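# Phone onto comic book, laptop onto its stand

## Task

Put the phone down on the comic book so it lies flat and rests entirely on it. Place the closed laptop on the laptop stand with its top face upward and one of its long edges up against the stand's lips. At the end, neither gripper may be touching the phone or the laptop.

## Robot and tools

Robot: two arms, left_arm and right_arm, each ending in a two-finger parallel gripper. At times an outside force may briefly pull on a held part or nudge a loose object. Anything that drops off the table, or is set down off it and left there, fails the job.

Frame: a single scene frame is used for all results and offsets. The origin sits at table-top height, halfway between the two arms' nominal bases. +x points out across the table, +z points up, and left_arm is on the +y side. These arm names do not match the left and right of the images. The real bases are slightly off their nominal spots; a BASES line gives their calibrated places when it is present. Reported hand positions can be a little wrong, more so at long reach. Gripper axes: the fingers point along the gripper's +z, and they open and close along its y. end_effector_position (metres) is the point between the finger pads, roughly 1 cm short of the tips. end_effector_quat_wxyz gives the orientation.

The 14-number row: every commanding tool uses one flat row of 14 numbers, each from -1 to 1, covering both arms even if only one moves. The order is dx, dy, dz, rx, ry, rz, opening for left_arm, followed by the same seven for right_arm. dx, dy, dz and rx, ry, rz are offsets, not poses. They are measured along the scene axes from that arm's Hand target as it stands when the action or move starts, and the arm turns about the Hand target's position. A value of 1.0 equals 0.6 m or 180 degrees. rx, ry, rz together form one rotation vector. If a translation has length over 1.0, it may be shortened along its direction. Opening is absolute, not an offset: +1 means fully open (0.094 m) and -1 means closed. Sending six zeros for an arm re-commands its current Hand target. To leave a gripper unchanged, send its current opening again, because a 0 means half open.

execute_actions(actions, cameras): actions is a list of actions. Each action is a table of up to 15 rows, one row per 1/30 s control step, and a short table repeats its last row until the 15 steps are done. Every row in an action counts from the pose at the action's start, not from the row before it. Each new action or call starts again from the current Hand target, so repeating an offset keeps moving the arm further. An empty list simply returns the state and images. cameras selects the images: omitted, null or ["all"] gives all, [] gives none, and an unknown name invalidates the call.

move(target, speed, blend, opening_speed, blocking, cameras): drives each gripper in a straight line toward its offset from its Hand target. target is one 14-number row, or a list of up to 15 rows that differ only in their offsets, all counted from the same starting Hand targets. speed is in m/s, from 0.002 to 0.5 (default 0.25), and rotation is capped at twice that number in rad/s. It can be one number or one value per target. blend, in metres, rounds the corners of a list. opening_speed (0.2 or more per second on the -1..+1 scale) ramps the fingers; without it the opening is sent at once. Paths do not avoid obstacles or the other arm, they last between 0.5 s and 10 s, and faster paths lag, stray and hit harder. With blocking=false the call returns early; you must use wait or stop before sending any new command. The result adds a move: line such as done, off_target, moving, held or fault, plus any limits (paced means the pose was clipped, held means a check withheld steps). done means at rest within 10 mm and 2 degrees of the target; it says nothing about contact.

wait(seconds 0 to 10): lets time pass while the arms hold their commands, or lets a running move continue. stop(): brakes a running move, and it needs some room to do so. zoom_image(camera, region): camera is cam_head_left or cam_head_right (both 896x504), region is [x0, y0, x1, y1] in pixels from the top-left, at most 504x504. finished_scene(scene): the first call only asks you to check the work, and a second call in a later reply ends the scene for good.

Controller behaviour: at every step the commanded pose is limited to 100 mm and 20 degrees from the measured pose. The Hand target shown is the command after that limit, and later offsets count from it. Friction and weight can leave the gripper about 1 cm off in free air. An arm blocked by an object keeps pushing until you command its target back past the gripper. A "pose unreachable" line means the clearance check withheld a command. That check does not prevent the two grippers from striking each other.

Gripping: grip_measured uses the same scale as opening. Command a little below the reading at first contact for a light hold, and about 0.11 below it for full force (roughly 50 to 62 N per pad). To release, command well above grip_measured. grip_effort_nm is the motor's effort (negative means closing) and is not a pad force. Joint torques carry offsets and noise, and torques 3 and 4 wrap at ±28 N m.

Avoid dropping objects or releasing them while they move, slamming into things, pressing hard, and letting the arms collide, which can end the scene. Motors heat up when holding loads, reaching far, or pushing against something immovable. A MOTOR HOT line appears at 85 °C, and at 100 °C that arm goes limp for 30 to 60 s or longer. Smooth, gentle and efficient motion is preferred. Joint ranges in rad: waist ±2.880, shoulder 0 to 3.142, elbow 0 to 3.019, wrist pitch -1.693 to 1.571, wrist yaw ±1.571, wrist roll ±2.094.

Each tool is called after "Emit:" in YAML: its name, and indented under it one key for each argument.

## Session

Scene 1 done.

Emit:
execute_actions:
  actions: []

Scene clock: 0.00 s.
left_arm: end_effector_position=(+0.5781, +0.0324, +0.2203) grip_measured=+1.000 grip_effort_nm=n/a end_effector_quat_wxyz=(+0.373, -0.189, +0.872, +0.255) | right_arm: end_effector_position=(+0.2777, -0.6686, +0.2408) grip_measured=+1.000 grip_effort_nm=n/a end_effector_quat_wxyz=(+0.133, +0.606, +0.784, +0.005)
Joint positions: left_arm=[-0.632 1.766 1.516 -1.115 -0.923 -0.928 0.094] | right_arm=[-0.891 1.408 1.311 -1.216 -0.069 0.44 0.094]
Joint velocities: left_arm=[0.005 -0.015 0.007 -0.007 -0.037 -0.007 0] | right_arm=[-0.015 0.015 0.012 -0.007 -0.037 0.051 0]
Joint torques (N m): no reading
Motor temperatures (°C): left_arm=[22 26 38 24 27 23 27] | right_arm=[26 36 36 25 24 23 26]
Heat: left arm: hottest elbow 38 °C; right arm: hottest shoulder 36 °C.
Hand target: left_arm +0.5842, +0.0283, +0.2384; +0.386, -0.198, +0.868, +0.242 | right_arm +0.2823, -0.6743, +0.2483; +0.141, +0.606, +0.783, +0.003
Tool commands: left_gripper/opening=+1.0 right_gripper/opening=+1.0

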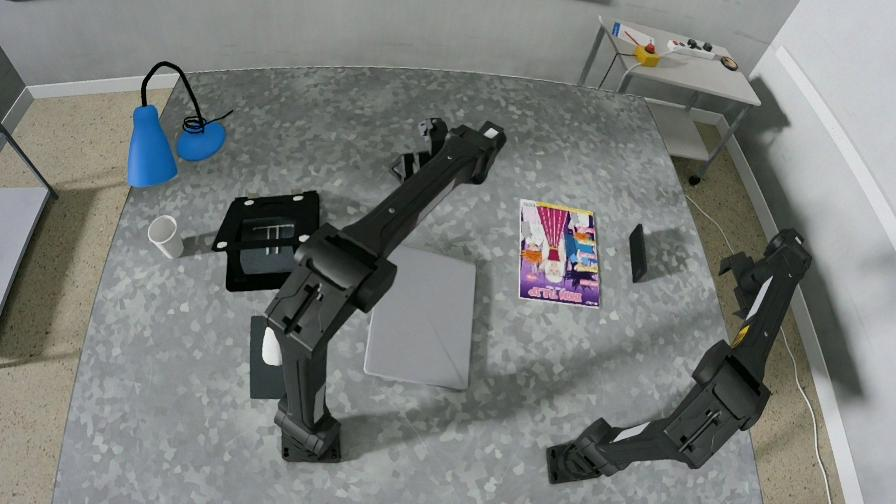

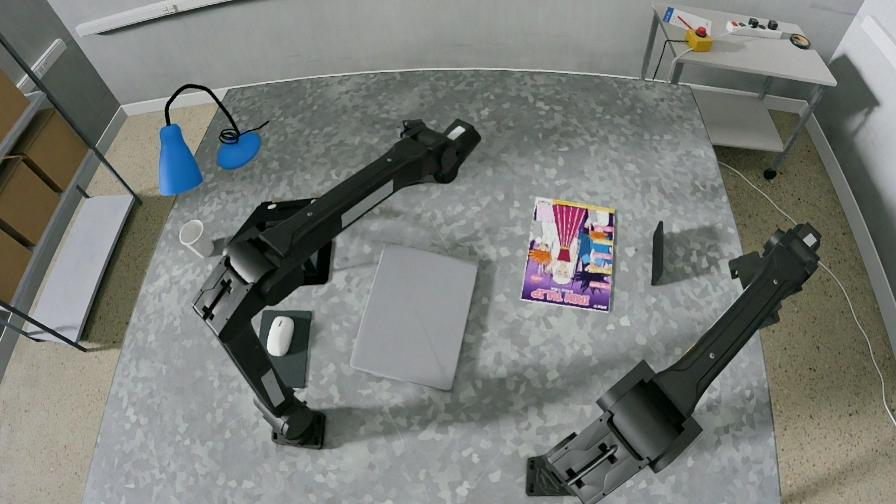

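Emit:
zoom_image:
  camera: "cam_head_left"
  region: [500, 180, 700, 320]

Emit:
zoom_image:
  camera: "cam_head_right"
  region: [500, 180, 700, 320]

Emit:
zoom_image:
  camera: "cam_head_right"
  region: [330, 230, 500, 400]

Emit:
zoom_image:
  camera: "cam_head_left"
  region: [330, 230, 500, 400]

Scaled by 2.520.

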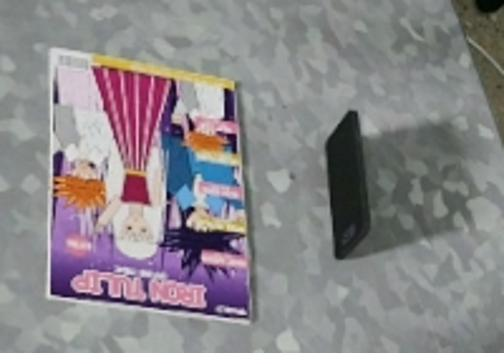

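Scaled by 2.520.

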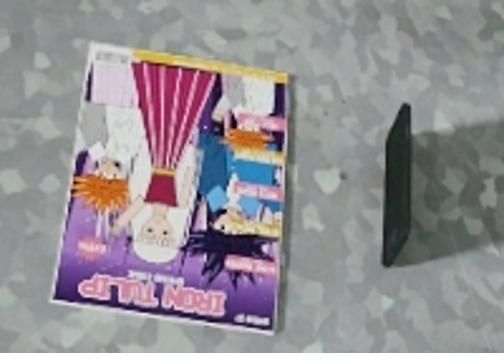

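Scaled by 2.965.

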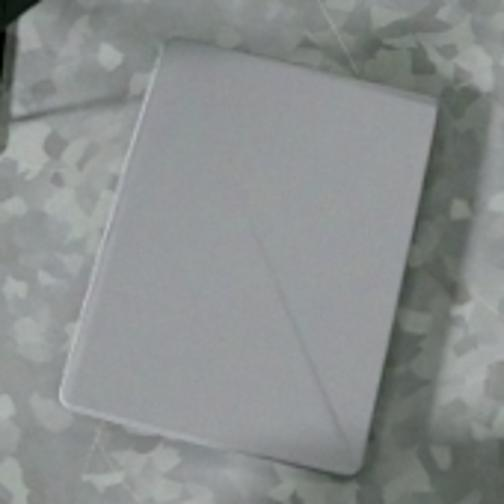

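Scaled by 2.965.

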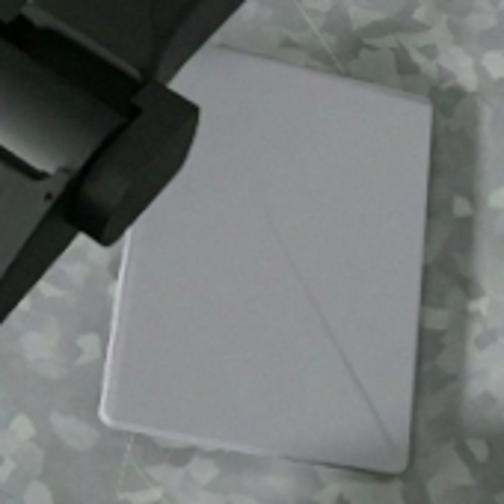

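Emit:
move:
  target: [-0.5, 0.62, 0.12, -0.161, 0.257, -0.132, 1.0, 0.213, 0.29, -0.05, -0.002, 0.097, 0.416, 1.0]
  speed: 0.25

Scene clock: 65.50 s.
left_arm: end_effector_position=(+0.2793, +0.3946, +0.2897) grip_measured=+1.000 grip_effort_nm=0.022 end_effector_quat_wxyz=(-0.008, +0.000, +1.000, +0.009) | right_arm: end_effector_position=(+0.3941, -0.4959, +0.2076) grip_measured=+1.000 grip_effort_nm=-0.012 end_effector_quat_wxyz=(-0.008, +0.010, +1.000, +0.008)
Joint positions: left_arm=[0.511 1.101 1.197 -1.672 -0.024 0.54 0.094] | right_arm=[-0.419 1.567 1.419 -1.443 -0.009 -0.394 0.094]
Joint velocities: left_arm=[-0.005 -0.015 -0.002 -0.007 -0.037 -0.066 0] | right_arm=[0.005 -0.005 0.012 -0.007 -0.037 0.007 0]
Joint torques (N m): left_arm=[-0.15 -6.59 16.73 0.1 0.13 0.07] | right_arm=[1.14 -14.33 12.94 -0.21 0.07 0.08]
Motor temperatures (°C): left_arm=[22 30 42 24 27 23 26] | right_arm=[26 38 44 25 24 23 25]
Heat: left arm: hottest elbow 42 °C; right arm: hottest elbow 44 °C.
Hand target: left_arm +0.2892, +0.4048, +0.3157; -0.007, -0.002, +1.000, +0.006 | right_arm +0.4125, -0.5002, +0.2156; -0.001, +0.002, +1.000, +0.004
Off the commanded pose: left_arm 0.022 m, 1 deg | right_arm 0.020 m, 2 deg.
joint sent to its limit (left arm) — joint 4 (wrist pitch), lower limit. The joint targets are off in position and orientation.
move: off_target (left_arm, right_arm)

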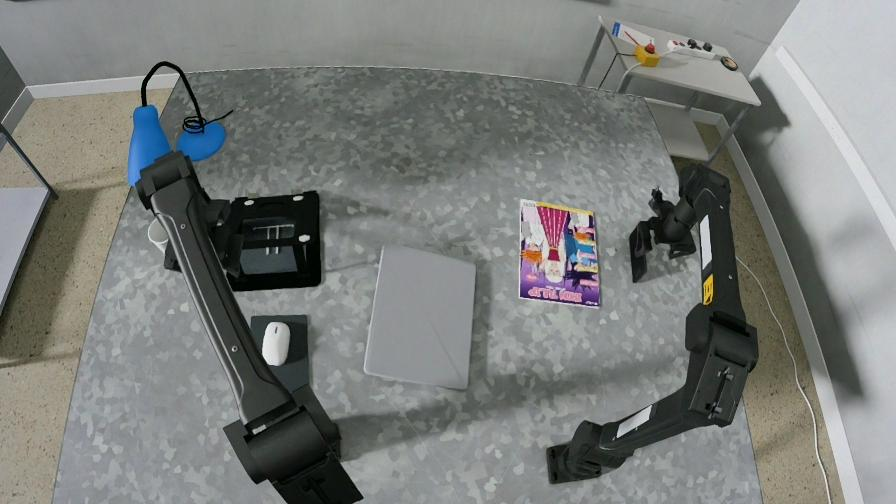

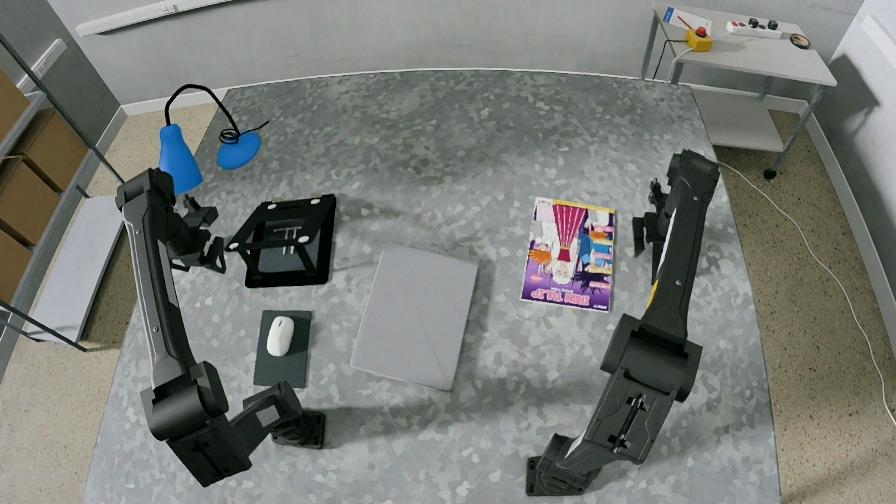

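Emit:
zoom_image:
  camera: "cam_head_left"
  region: [600, 150, 740, 310]

Emit:
zoom_image:
  camera: "cam_head_right"
  region: [600, 150, 740, 310]

Emit:
zoom_image:
  camera: "cam_head_left"
  region: [200, 170, 360, 310]

Emit:
zoom_image:
  camera: "cam_head_right"
  region: [200, 170, 360, 310]

Scaled by 3.150.

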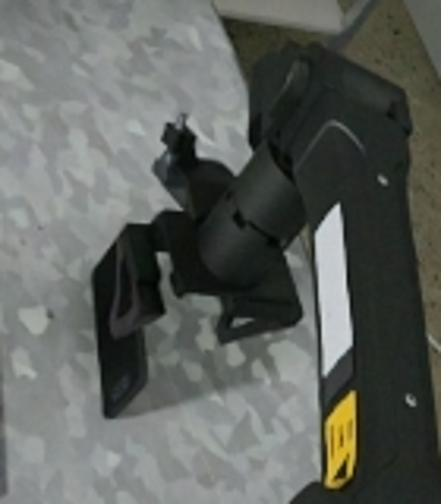

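Scaled by 3.150.

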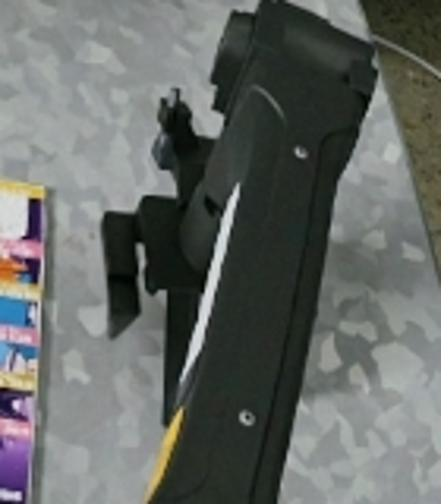

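Scaled by 3.150.

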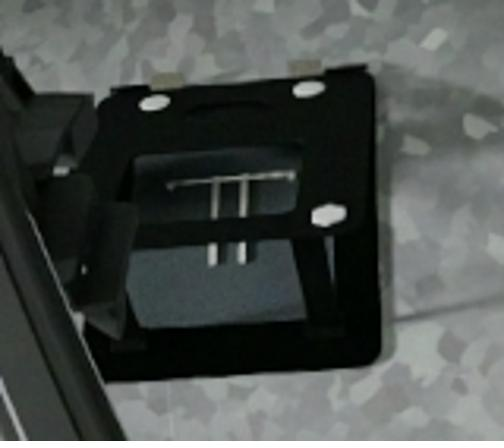

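Scaled by 3.150.

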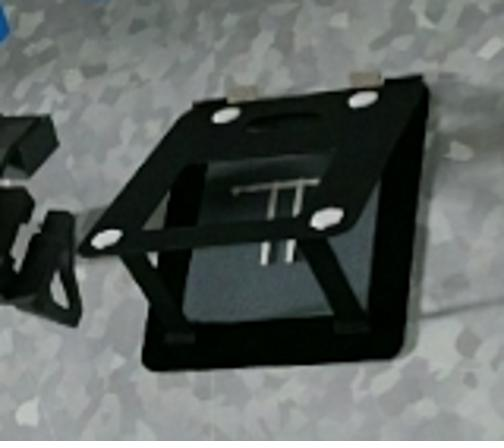

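Emit:
move:
  target: [0, 0, 0, 0, 0, 0, 1.0, 0.02, -0.008, -0.135, 0, 0, 0, 1.0]
  speed: 0.15

Emit:
zoom_image:
  camera: "cam_head_left"
  region: [600, 170, 740, 310]

Emit:
zoom_image:
  camera: "cam_head_right"
  region: [600, 170, 740, 310]

Scene clock: 75.43 s.
left_arm: end_effector_position=(+0.2793, +0.3946, +0.2897) grip_measured=+1.000 grip_effort_nm=0.022 end_effector_quat_wxyz=(-0.008, +0.001, +1.000, +0.009) | right_arm: end_effector_position=(+0.4219, -0.5081, +0.1500) grip_measured=+1.000 grip_effort_nm=-0.017 end_effector_quat_wxyz=(+0.010, +0.008, +1.000, +0.000)
Joint positions: left_arm=[0.511 1.101 1.197 -1.672 -0.024 0.541 0.094] | right_arm=[-0.419 1.651 1.368 -1.269 -0.009 -0.396 0.094]
Joint velocities: left_arm=[-0.005 -0.005 0.002 0.012 -0.022 0.066 0] | right_arm=[0.005 -0.005 0.012 -0.002 -0.022 0.037 0]
Joint torques (N m): left_arm=[-0.67 -7.65 16.57 0.16 0.1 0.12] | right_arm=[0.97 -16.44 7.73 0.55 0.08 0.09]
Motor temperatures (°C): left_arm=[22 29 43 24 27 23 26] | right_arm=[26 38 47 25 24 23 25]
Heat: left arm: hottest elbow 43 °C; right arm: hottest elbow 47 °C.
Hand target: left_arm +0.2892, +0.4048, +0.3157; -0.007, -0.002, +1.000, +0.007 | right_arm +0.4232, -0.5058, +0.1345; -0.001, +0.002, +1.000, +0.004
Off the commanded pose: left_arm 0.030 m, 0 deg | right_arm 0.016 m, 2 deg.
joint sent to its limit (left arm) — joint 4 (wrist pitch), lower limit. The joint targets are off in orientation, not in position.
move: off_target (left_arm, right_arm)

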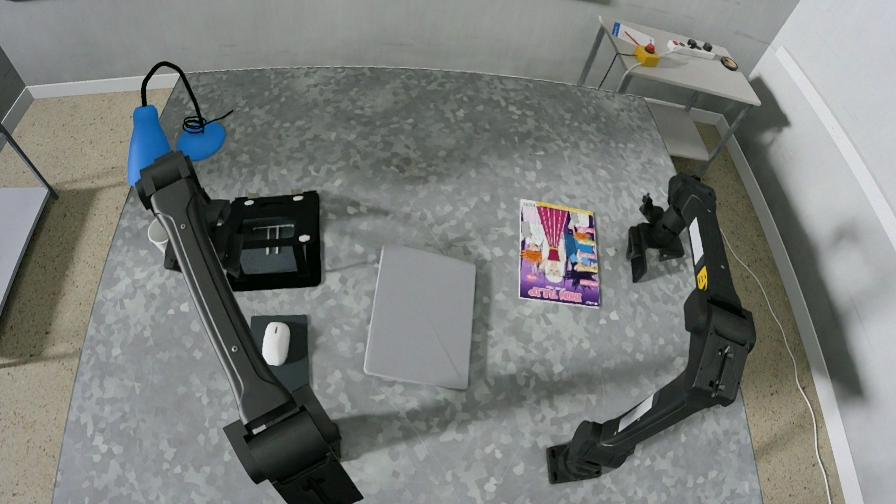

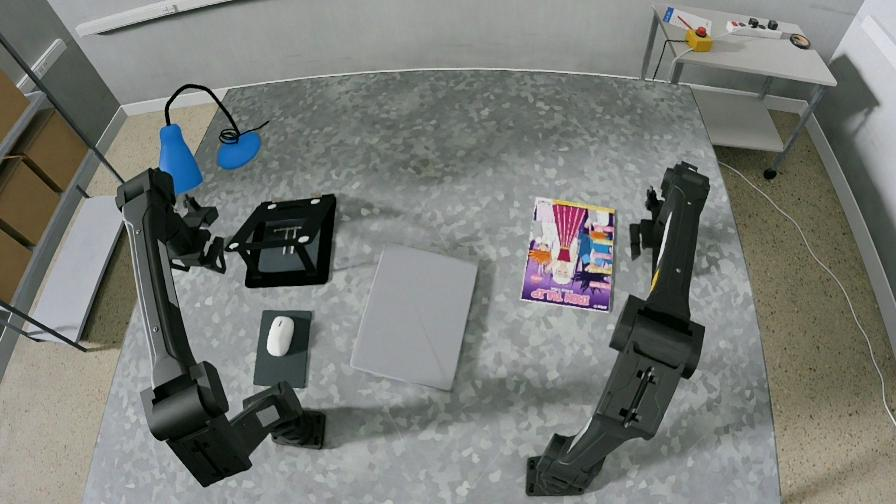

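Scaled by 3.600.

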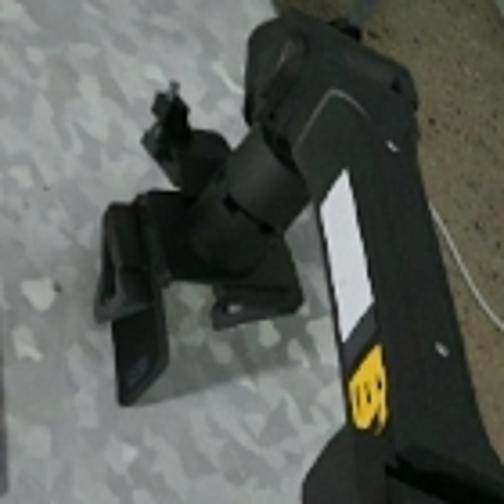

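Scaled by 3.600.

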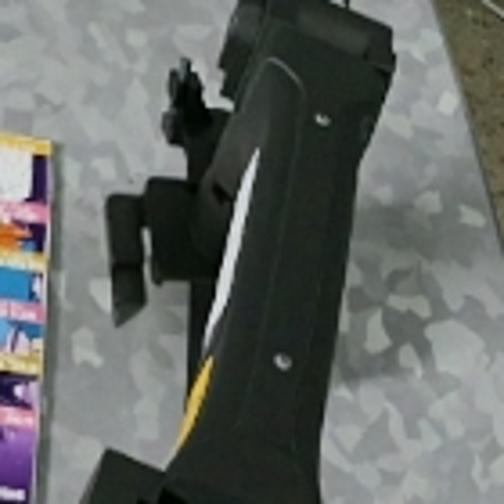

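Emit:
move:
  target: [0, 0, 0, 0, 0, 0, 1.0, 0.05, 0.0, -0.07, 0, 0, 0, 1.0]
  speed: 0.15

Emit:
zoom_image:
  camera: "cam_head_left"
  region: [600, 170, 740, 310]

Emit:
zoom_image:
  camera: "cam_head_right"
  region: [600, 170, 740, 310]

Scene clock: 80.87 s.
left_arm: end_effector_position=(+0.2793, +0.3946, +0.2897) grip_measured=+1.000 grip_effort_nm=0.022 end_effector_quat_wxyz=(-0.008, +0.001, +1.000, +0.009) | right_arm: end_effector_position=(+0.4431, -0.5083, +0.0994) grip_measured=+1.000 grip_effort_nm=-0.012 end_effector_quat_wxyz=(+0.000, +0.003, +1.000, +0.005)
Joint positions: left_arm=[0.511 1.101 1.197 -1.672 -0.024 0.541 0.094] | right_arm=[-0.402 1.757 1.368 -1.186 -0.008 -0.391 0.094]
Joint velocities: left_arm=[-0.005 -0.015 -0.012 0.002 -0.051 0.081 0] | right_arm=[-0.015 0.015 -0.002 -0.012 0.022 0.051 0]
Joint torques (N m): left_arm=[0.26 -6.53 16.55 -0.12 0.14 0.14] | right_arm=[1.32 -17.38 9.2 0.51 0.06 0.24]
Motor temperatures (°C): left_arm=[22 28 43 23 27 23 26] | right_arm=[26 38 47 25 24 23 25]
Heat: left arm: hottest elbow 43 °C; right arm: hottest elbow 47 °C.
Hand target: left_arm +0.2892, +0.4048, +0.3157; -0.007, -0.002, +1.000, +0.007 | right_arm +0.4525, -0.5065, +0.0920; -0.001, +0.002, +1.000, +0.004
Off the commanded pose: left_arm 0.030 m, 0 deg | right_arm 0.012 m, 0 deg.
joint sent to its limit (left arm) — joint 4 (wrist pitch), lower limit. The joint targets are off in orientation, not in position.
move: off_target (left_arm, right_arm)

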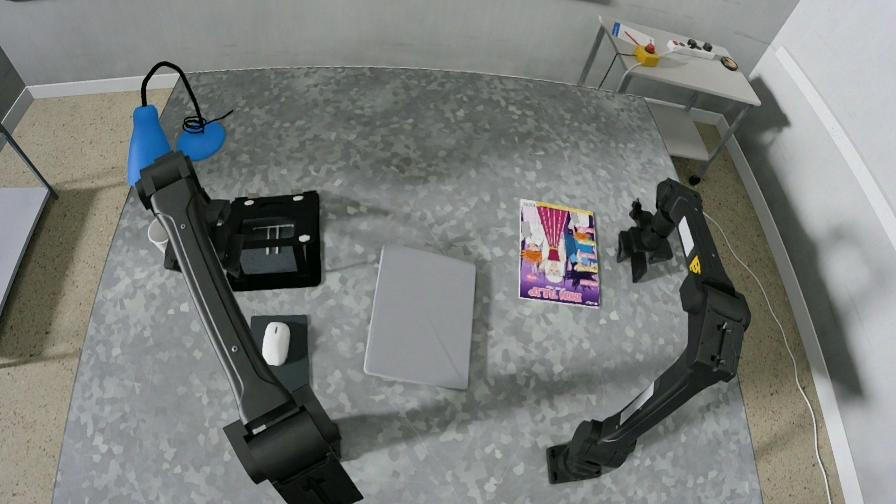

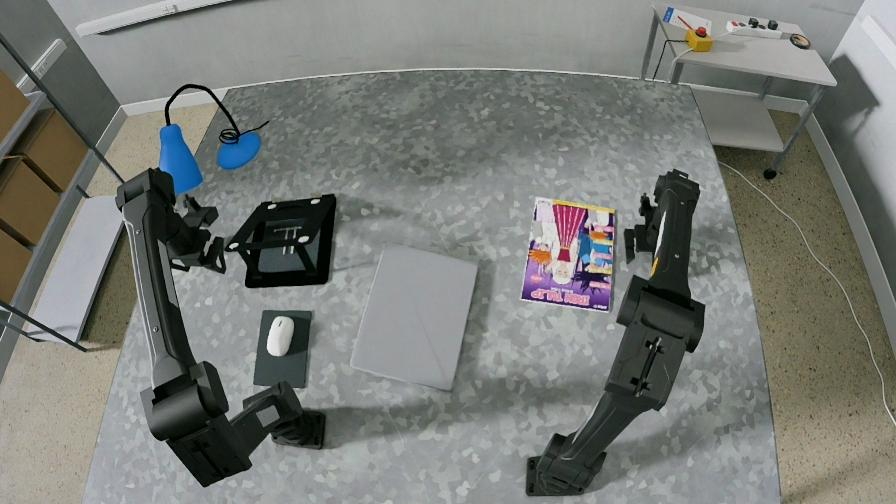

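Scaled by 3.600.

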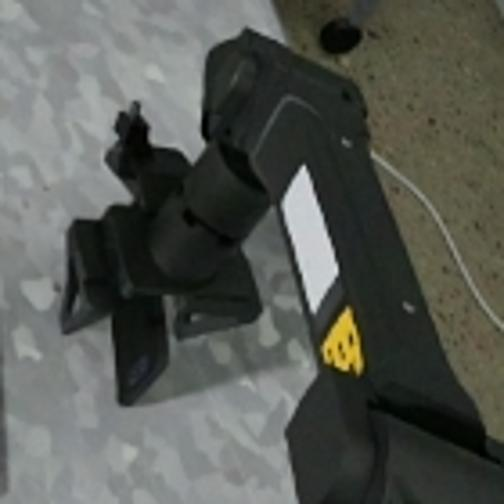

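Scaled by 3.600.

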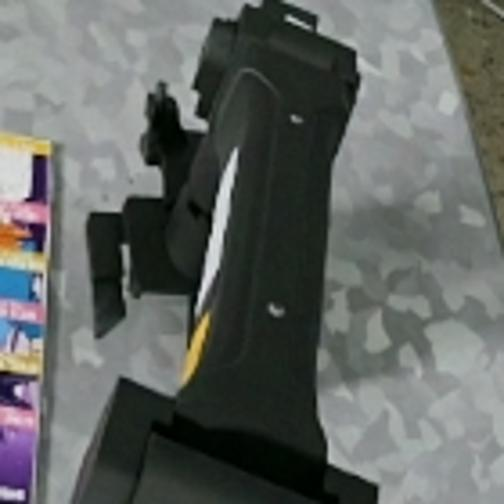

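Emit:
move:
  target:
    - [0, 0, 0, 0, 0, 0, 1.0, 0.045, -0.02, 0.0, 0, 0, 0, 1.0]
    - [0, 0, 0, 0, 0, 0, 1.0, 0.045, -0.02, -0.062, 0, 0, 0, 1.0]
  speed: 0.1

Emit:
zoom_image:
  camera: "cam_head_left"
  region: [600, 170, 740, 310]

Emit:
zoom_image:
  camera: "cam_head_right"
  region: [600, 170, 740, 310]

Scene clock: 86.10 s.
left_arm: end_effector_position=(+0.2794, +0.3945, +0.2897) grip_measured=+1.000 grip_effort_nm=0.027 end_effector_quat_wxyz=(-0.008, +0.001, +1.000, +0.009) | right_arm: end_effector_position=(+0.4685, -0.5190, +0.0659) grip_measured=+1.000 grip_effort_nm=-0.012 end_effector_quat_wxyz=(+0.001, +0.003, +1.000, +0.004)
Joint positions: left_arm=[0.511 1.101 1.197 -1.672 -0.023 0.541 0.094] | right_arm=[-0.402 1.855 1.414 -1.13 -0.008 -0.39 0.094]
Joint velocities: left_arm=[-0.005 -0.005 -0.002 0.007 0.022 0.066 0] | right_arm=[-0.005 -0.015 -0.007 -0.007 -0.051 -0.037 0]
Joint torques (N m): left_arm=[-0.26 -7.06 16.65 0.17 0.13 0.12] | right_arm=[1.14 -18.2 9.32 0.58 0.06 0.19]
Motor temperatures (°C): left_arm=[22 28 44 23 27 23 26] | right_arm=[26 38 47 25 24 23 25]
Heat: left arm: hottest elbow 44 °C; right arm: hottest elbow 47 °C.
Hand target: left_arm +0.2893, +0.4047, +0.3157; -0.007, -0.002, +1.000, +0.006 | right_arm +0.4787, -0.5191, +0.0544; -0.001, +0.002, +1.000, +0.004
Off the commanded pose: left_arm 0.030 m, 0 deg | right_arm 0.016 m, 0 deg.
joint sent to its limit (left arm) — joint 4 (wrist pitch), lower limit. The joint targets are off in orientation, not in position.
move: off_target (left_arm, right_arm)

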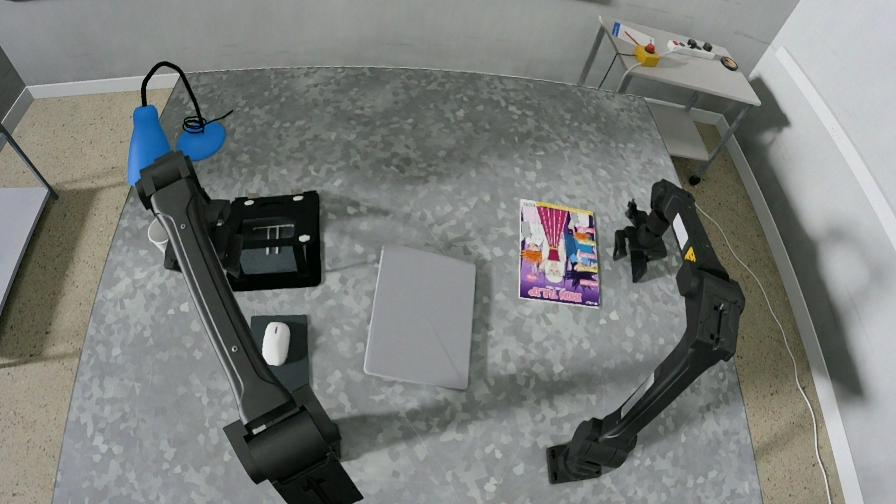

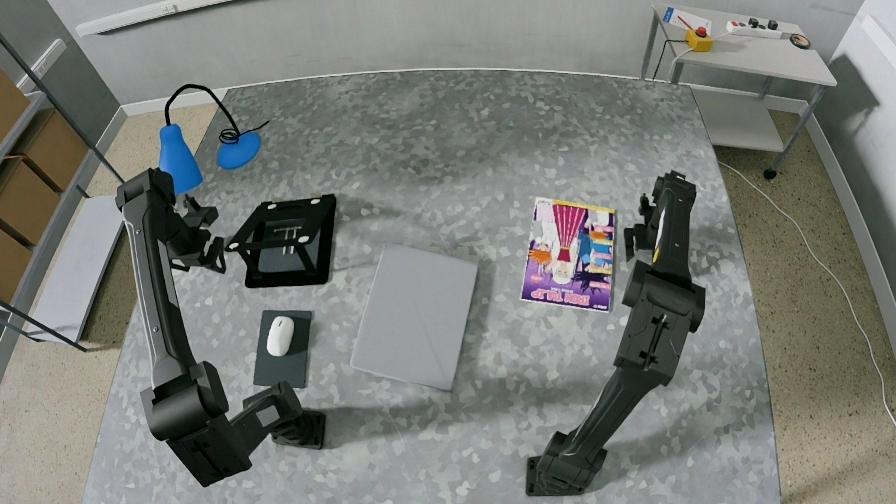

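Scaled by 3.600.

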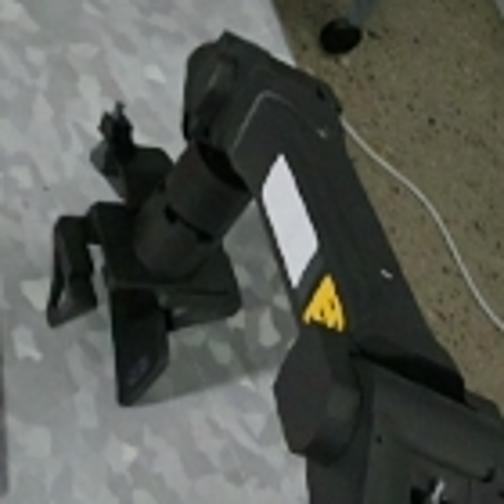

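Scaled by 3.600.

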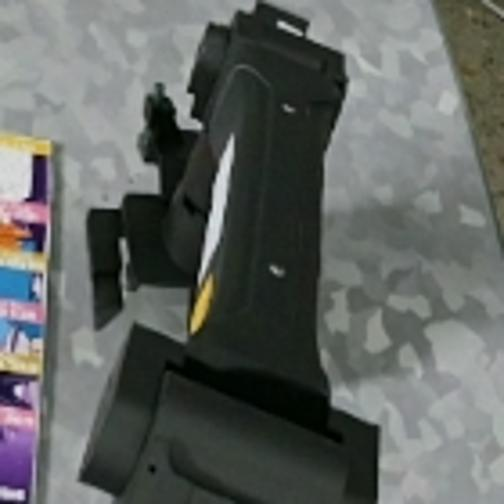

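Emit:
move:
  target: [0, 0, 0, 0, 0, 0, 1.0, 0.025, -0.024, 0.0, 0, 0, 0, 1.0]
  speed: 0.05

Emit:
zoom_image:
  camera: "cam_head_left"
  region: [600, 190, 700, 290]

Emit:
zoom_image:
  camera: "cam_head_right"
  region: [600, 190, 700, 290]

Scene clock: 92.93 s.
left_arm: end_effector_position=(+0.2794, +0.3945, +0.2897) grip_measured=+1.000 grip_effort_nm=0.022 end_effector_quat_wxyz=(-0.008, +0.001, +1.000, +0.009) | right_arm: end_effector_position=(+0.4790, -0.5234, +0.0555) grip_measured=+1.000 grip_effort_nm=-0.017 end_effector_quat_wxyz=(-0.003, +0.002, +1.000, +0.006)
Joint positions: left_arm=[0.511 1.101 1.197 -1.672 -0.023 0.541 0.094] | right_arm=[-0.402 1.899 1.45 -1.132 -0.008 -0.392 0.094]
Joint velocities: left_arm=[-0.005 -0.005 0.017 -0.017 -0.022 0.051 0] | right_arm=[-0.015 -0.005 0.002 0.002 0.051 0.081 0]
Joint torques (N m): left_arm=[-0.44 -6.71 16.38 0.12 0.11 0.15] | right_arm=[0.15 -19.14 11.73 -0.12 0.07 0.06]
Motor temperatures (°C): left_arm=[22 28 44 23 27 23 26] | right_arm=[26 38 47 25 24 23 25]
Heat: left arm: hottest elbow 44 °C; right arm: hottest elbow 47 °C.
Hand target: left_arm +0.2893, +0.4047, +0.3157; -0.007, -0.002, +1.000, +0.006 | right_arm +0.4936, -0.5337, +0.0543; -0.001, +0.002, +1.000, +0.004
Off the commanded pose: left_arm 0.030 m, 0 deg | right_arm 0.018 m, 0 deg.
joint sent to its limit (left arm) — joint 4 (wrist pitch), lower limit. The joint targets are off in orientation, not in position.
move: off_target (left_arm, right_arm)

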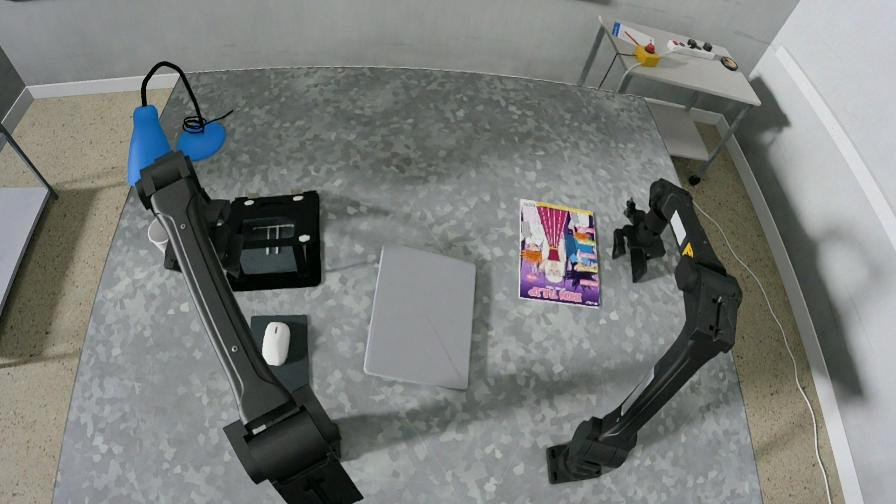

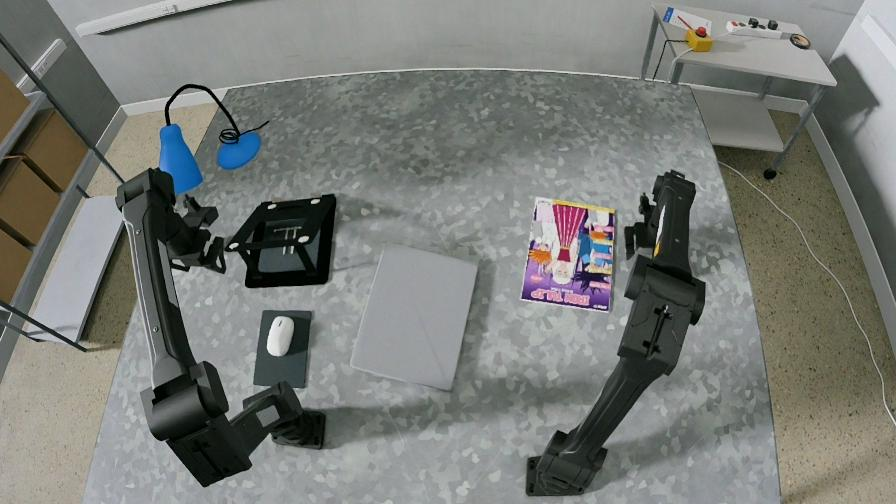

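Scaled by 5.040.

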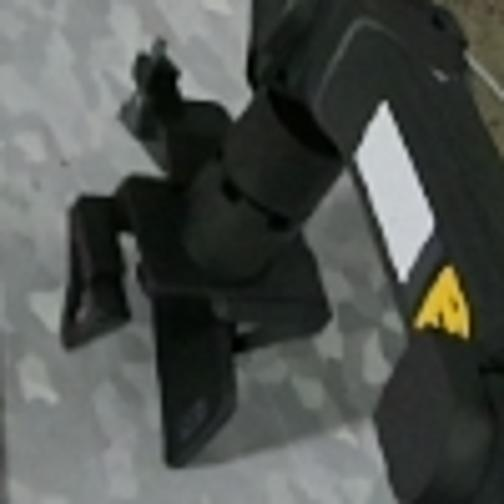

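Scaled by 5.040.

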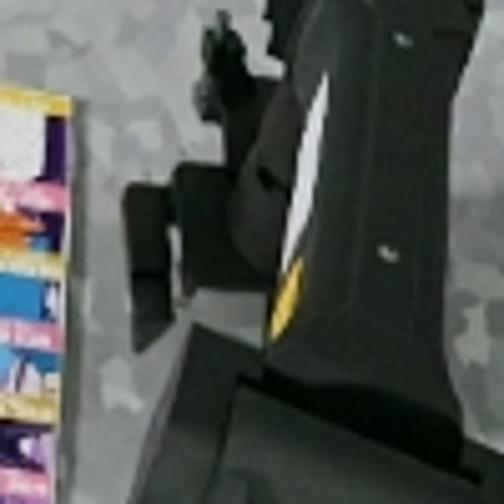

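Emit:
move:
  target: [0, 0, 0, 0, 0, 0, 1.0, 0.012, -0.038, 0.0, 0, 0, 0, 1.0]
  speed: 0.05

Emit:
zoom_image:
  camera: "cam_head_left"
  region: [600, 190, 700, 290]

Emit:
zoom_image:
  camera: "cam_head_right"
  region: [600, 190, 700, 290]

Scene clock: 102.23 s.
left_arm: end_effector_position=(+0.2794, +0.3945, +0.2897) grip_measured=+1.000 grip_effort_nm=0.022 end_effector_quat_wxyz=(-0.008, +0.001, +1.000, +0.009) | right_arm: end_effector_position=(+0.4869, -0.5437, +0.0571) grip_measured=+1.000 grip_effort_nm=-0.012 end_effector_quat_wxyz=(-0.002, +0.001, +1.000, +0.006)
Joint positions: left_arm=[0.511 1.101 1.197 -1.672 -0.023 0.541 0.094] | right_arm=[-0.43 1.933 1.507 -1.154 -0.008 -0.423 0.094]
Joint velocities: left_arm=[-0.005 -0.005 -0.012 0.017 -0.007 0.007 0] | right_arm=[0.005 -0.015 0.012 -0.032 0.051 -0.11 0]
Joint torques (N m): left_arm=[0.15 -7.12 16.59 0.05 0.13 0.12] | right_arm=[-0.21 -19.08 11.81 -0.01 0.06 0.06]
Motor temperatures (°C): left_arm=[22 28 45 23 27 23 26] | right_arm=[26 39 47 25 24 23 25]
Heat: left arm: hottest elbow 45 °C; right arm: hottest elbow 47 °C.
Hand target: left_arm +0.2893, +0.4047, +0.3157; -0.007, -0.002, +1.000, +0.006 | right_arm +0.5006, -0.5567, +0.0545; -0.001, +0.002, +1.000, +0.004
Off the commanded pose: left_arm 0.030 m, 0 deg | right_arm 0.019 m, 0 deg.
joint sent to its limit (left arm) — joint 4 (wrist pitch), lower limit. The joint targets are off in orientation, not in position.
move: off_target (left_arm, right_arm)

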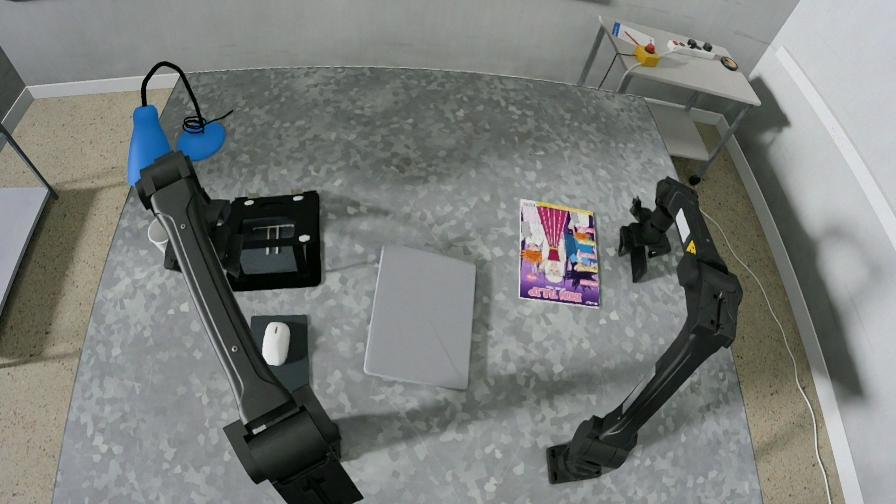

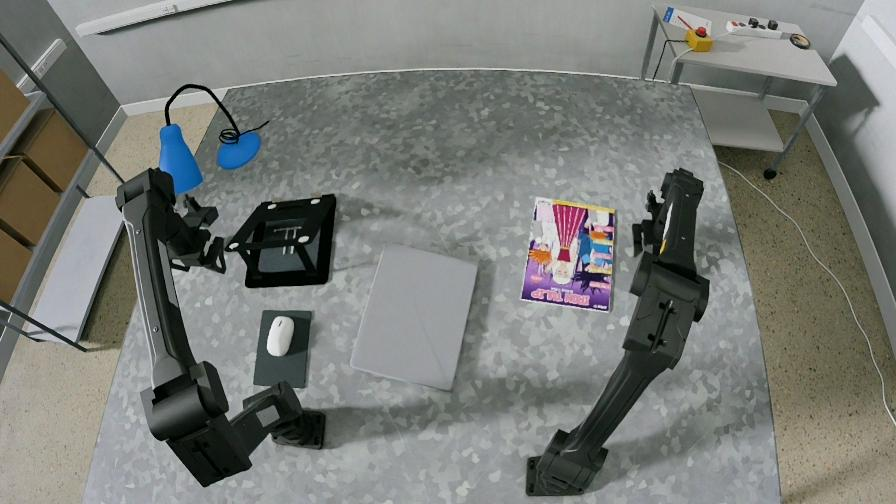

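Scaled by 5.040.

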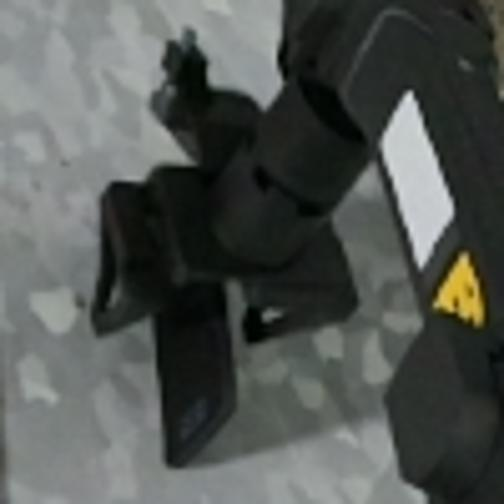

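Scaled by 5.040.

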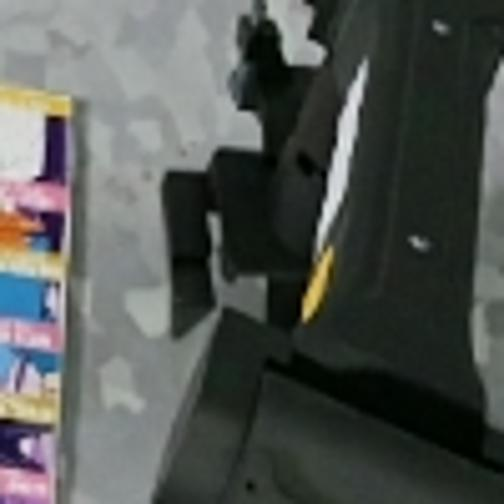

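Emit:
move:
  target: [0, 0, 0, 0, 0, 0, 1.0, 0.005, -0.03, 0.0, 0, 0, 0, 1.0]
  speed: 0.05

Emit:
zoom_image:
  camera: "cam_head_left"
  region: [600, 190, 700, 290]

Scene clock: 105.90 s.
left_arm: end_effector_position=(+0.2794, +0.3945, +0.2897) grip_measured=+1.000 grip_effort_nm=0.022 end_effector_quat_wxyz=(-0.008, +0.001, +1.000, +0.009) | right_arm: end_effector_position=(+0.4903, -0.5614, +0.0578) grip_measured=+1.000 grip_effort_nm=-0.012 end_effector_quat_wxyz=(-0.002, +0.001, +1.000, +0.005)
Joint positions: left_arm=[0.511 1.101 1.197 -1.672 -0.023 0.541 0.094] | right_arm=[-0.456 1.957 1.547 -1.169 -0.008 -0.449 0.094]
Joint velocities: left_arm=[0.005 -0.005 -0.017 -0.027 -0.007 -0.095 0] | right_arm=[-0.015 0.005 0.007 -0.007 -0.007 0.007 0]
Joint torques (N m): left_arm=[-0.5 -8 16.44 -0.05 0.09 0.12] | right_arm=[-0.15 -19.72 12.11 -0.06 0.07 0.09]
Motor temperatures (°C): left_arm=[22 27 45 23 27 23 26] | right_arm=[26 39 48 25 24 23 25]
Heat: left arm: hottest elbow 45 °C; right arm: hottest elbow 48 °C.
Hand target: left_arm +0.2893, +0.4047, +0.3157; -0.007, -0.002, +1.000, +0.006 | right_arm +0.5033, -0.5747, +0.0545; -0.001, +0.001, +1.000, +0.004
Off the commanded pose: left_arm 0.030 m, 0 deg | right_arm 0.019 m, 0 deg.
joint sent to its limit (left arm) — joint 4 (wrist pitch), lower limit. The joint targets are off in orientation, not in position.
move: off_target (left_arm, right_arm)

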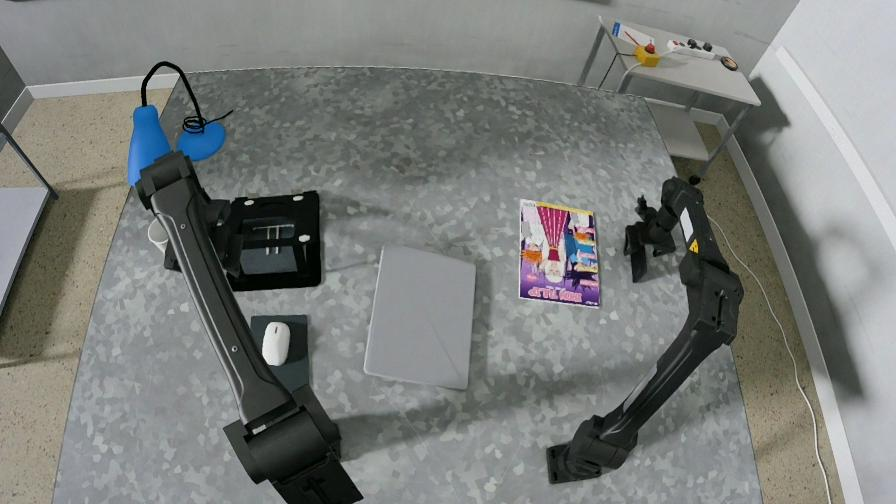

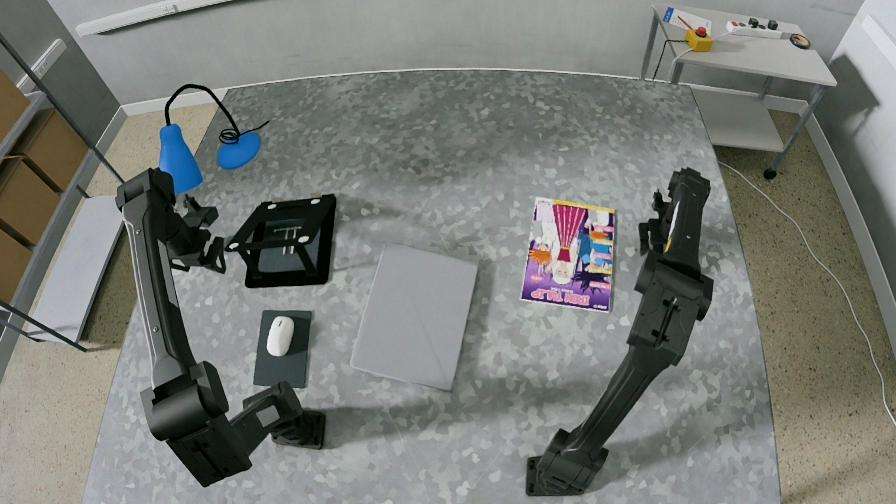

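Scaled by 5.040.

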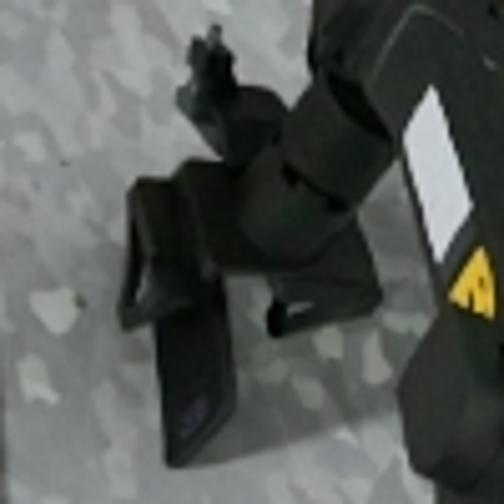

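Emit:
move:
  target: [0, 0, 0, 0, 0, 0, 1.0, 0, 0, 0, 0, 0, 0, -0.9]
  speed: 0.05
  opening_speed: 0.7

Emit:
zoom_image:
  camera: "cam_head_left"
  region: [600, 190, 700, 290]

Scene clock: 112.13 s.
left_arm: end_effector_position=(+0.2794, +0.3945, +0.2897) grip_measured=+1.000 grip_effort_nm=0.017 end_effector_quat_wxyz=(-0.008, +0.001, +1.000, +0.009) | right_arm: end_effector_position=(+0.4904, -0.5616, +0.0581) grip_measured=-0.846 grip_effort_nm=-0.965 end_effector_quat_wxyz=(-0.002, +0.000, +1.000, +0.005)
Joint positions: left_arm=[0.511 1.101 1.197 -1.672 -0.023 0.541 0.094] | right_arm=[-0.456 1.957 1.548 -1.169 -0.008 -0.451 0.007]
Joint velocities: left_arm=[-0.005 0.015 -0.002 -0.002 0.007 -0.007 0] | right_arm=[0.015 -0.005 -0.017 -0.017 0.051 0.022 -0.003]
Joint torques (N m): left_arm=[-0.09 -7.71 16.59 0.03 0.13 0.12] | right_arm=[-0.15 -19.6 12.04 -0.2 0.05 0.09]
Motor temperatures (°C): left_arm=[22 27 45 23 27 23 26] | right_arm=[26 39 50 25 24 23 25]
Heat: left arm: hottest elbow 45 °C; right arm: hottest elbow 50 °C.
Hand target: left_arm +0.2893, +0.4047, +0.3157; -0.007, -0.002, +1.000, +0.006 | right_arm +0.5034, -0.5746, +0.0546; +0.000, +0.002, +1.000, +0.004
Off the commanded pose: left_arm 0.030 m, 0 deg | right_arm 0.019 m, 0 deg.
joint sent to its limit (left arm) — joint 4 (wrist pitch), lower limit. The joint targets are off in orientation, not in position.
move: off_target (left_arm, right_arm)

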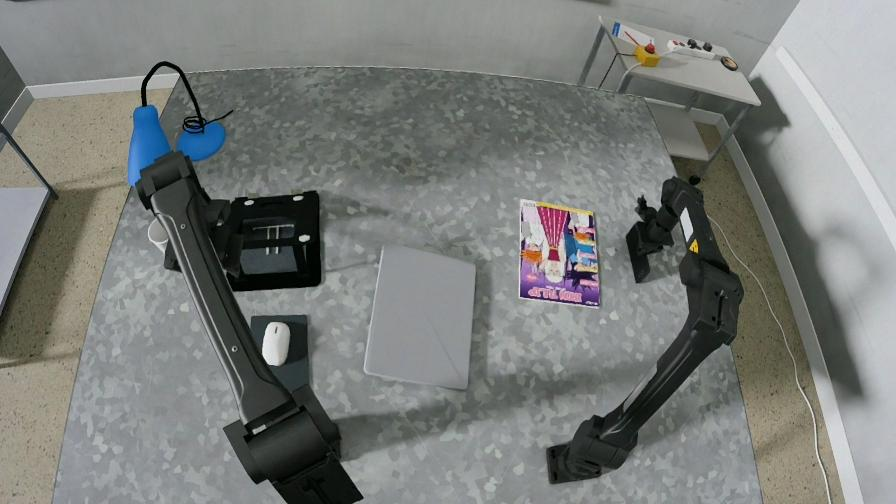

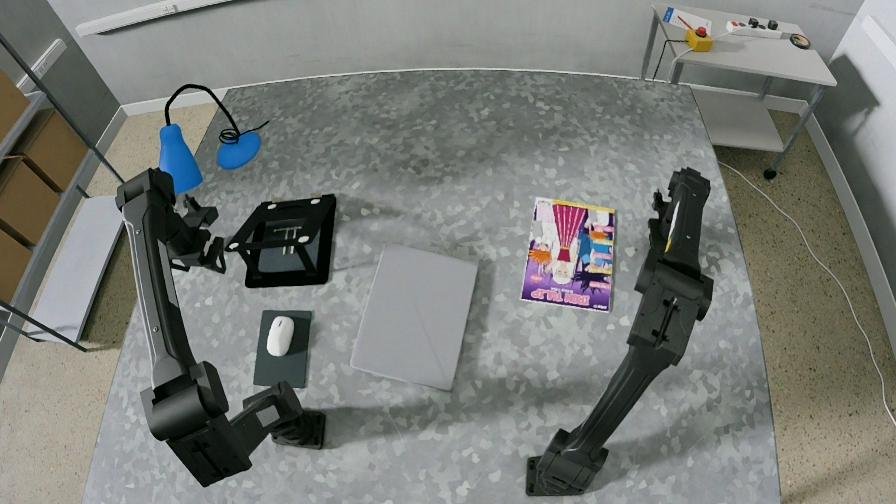

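Scaled by 5.040.

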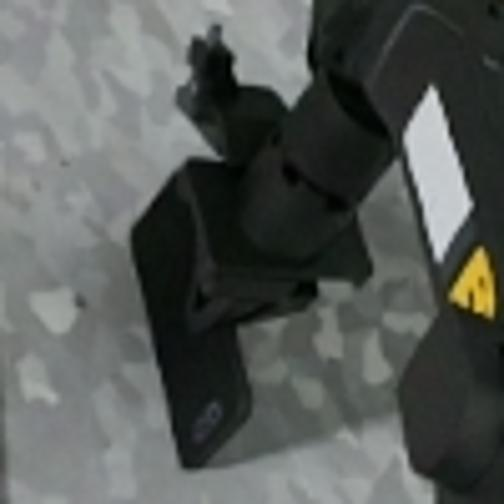

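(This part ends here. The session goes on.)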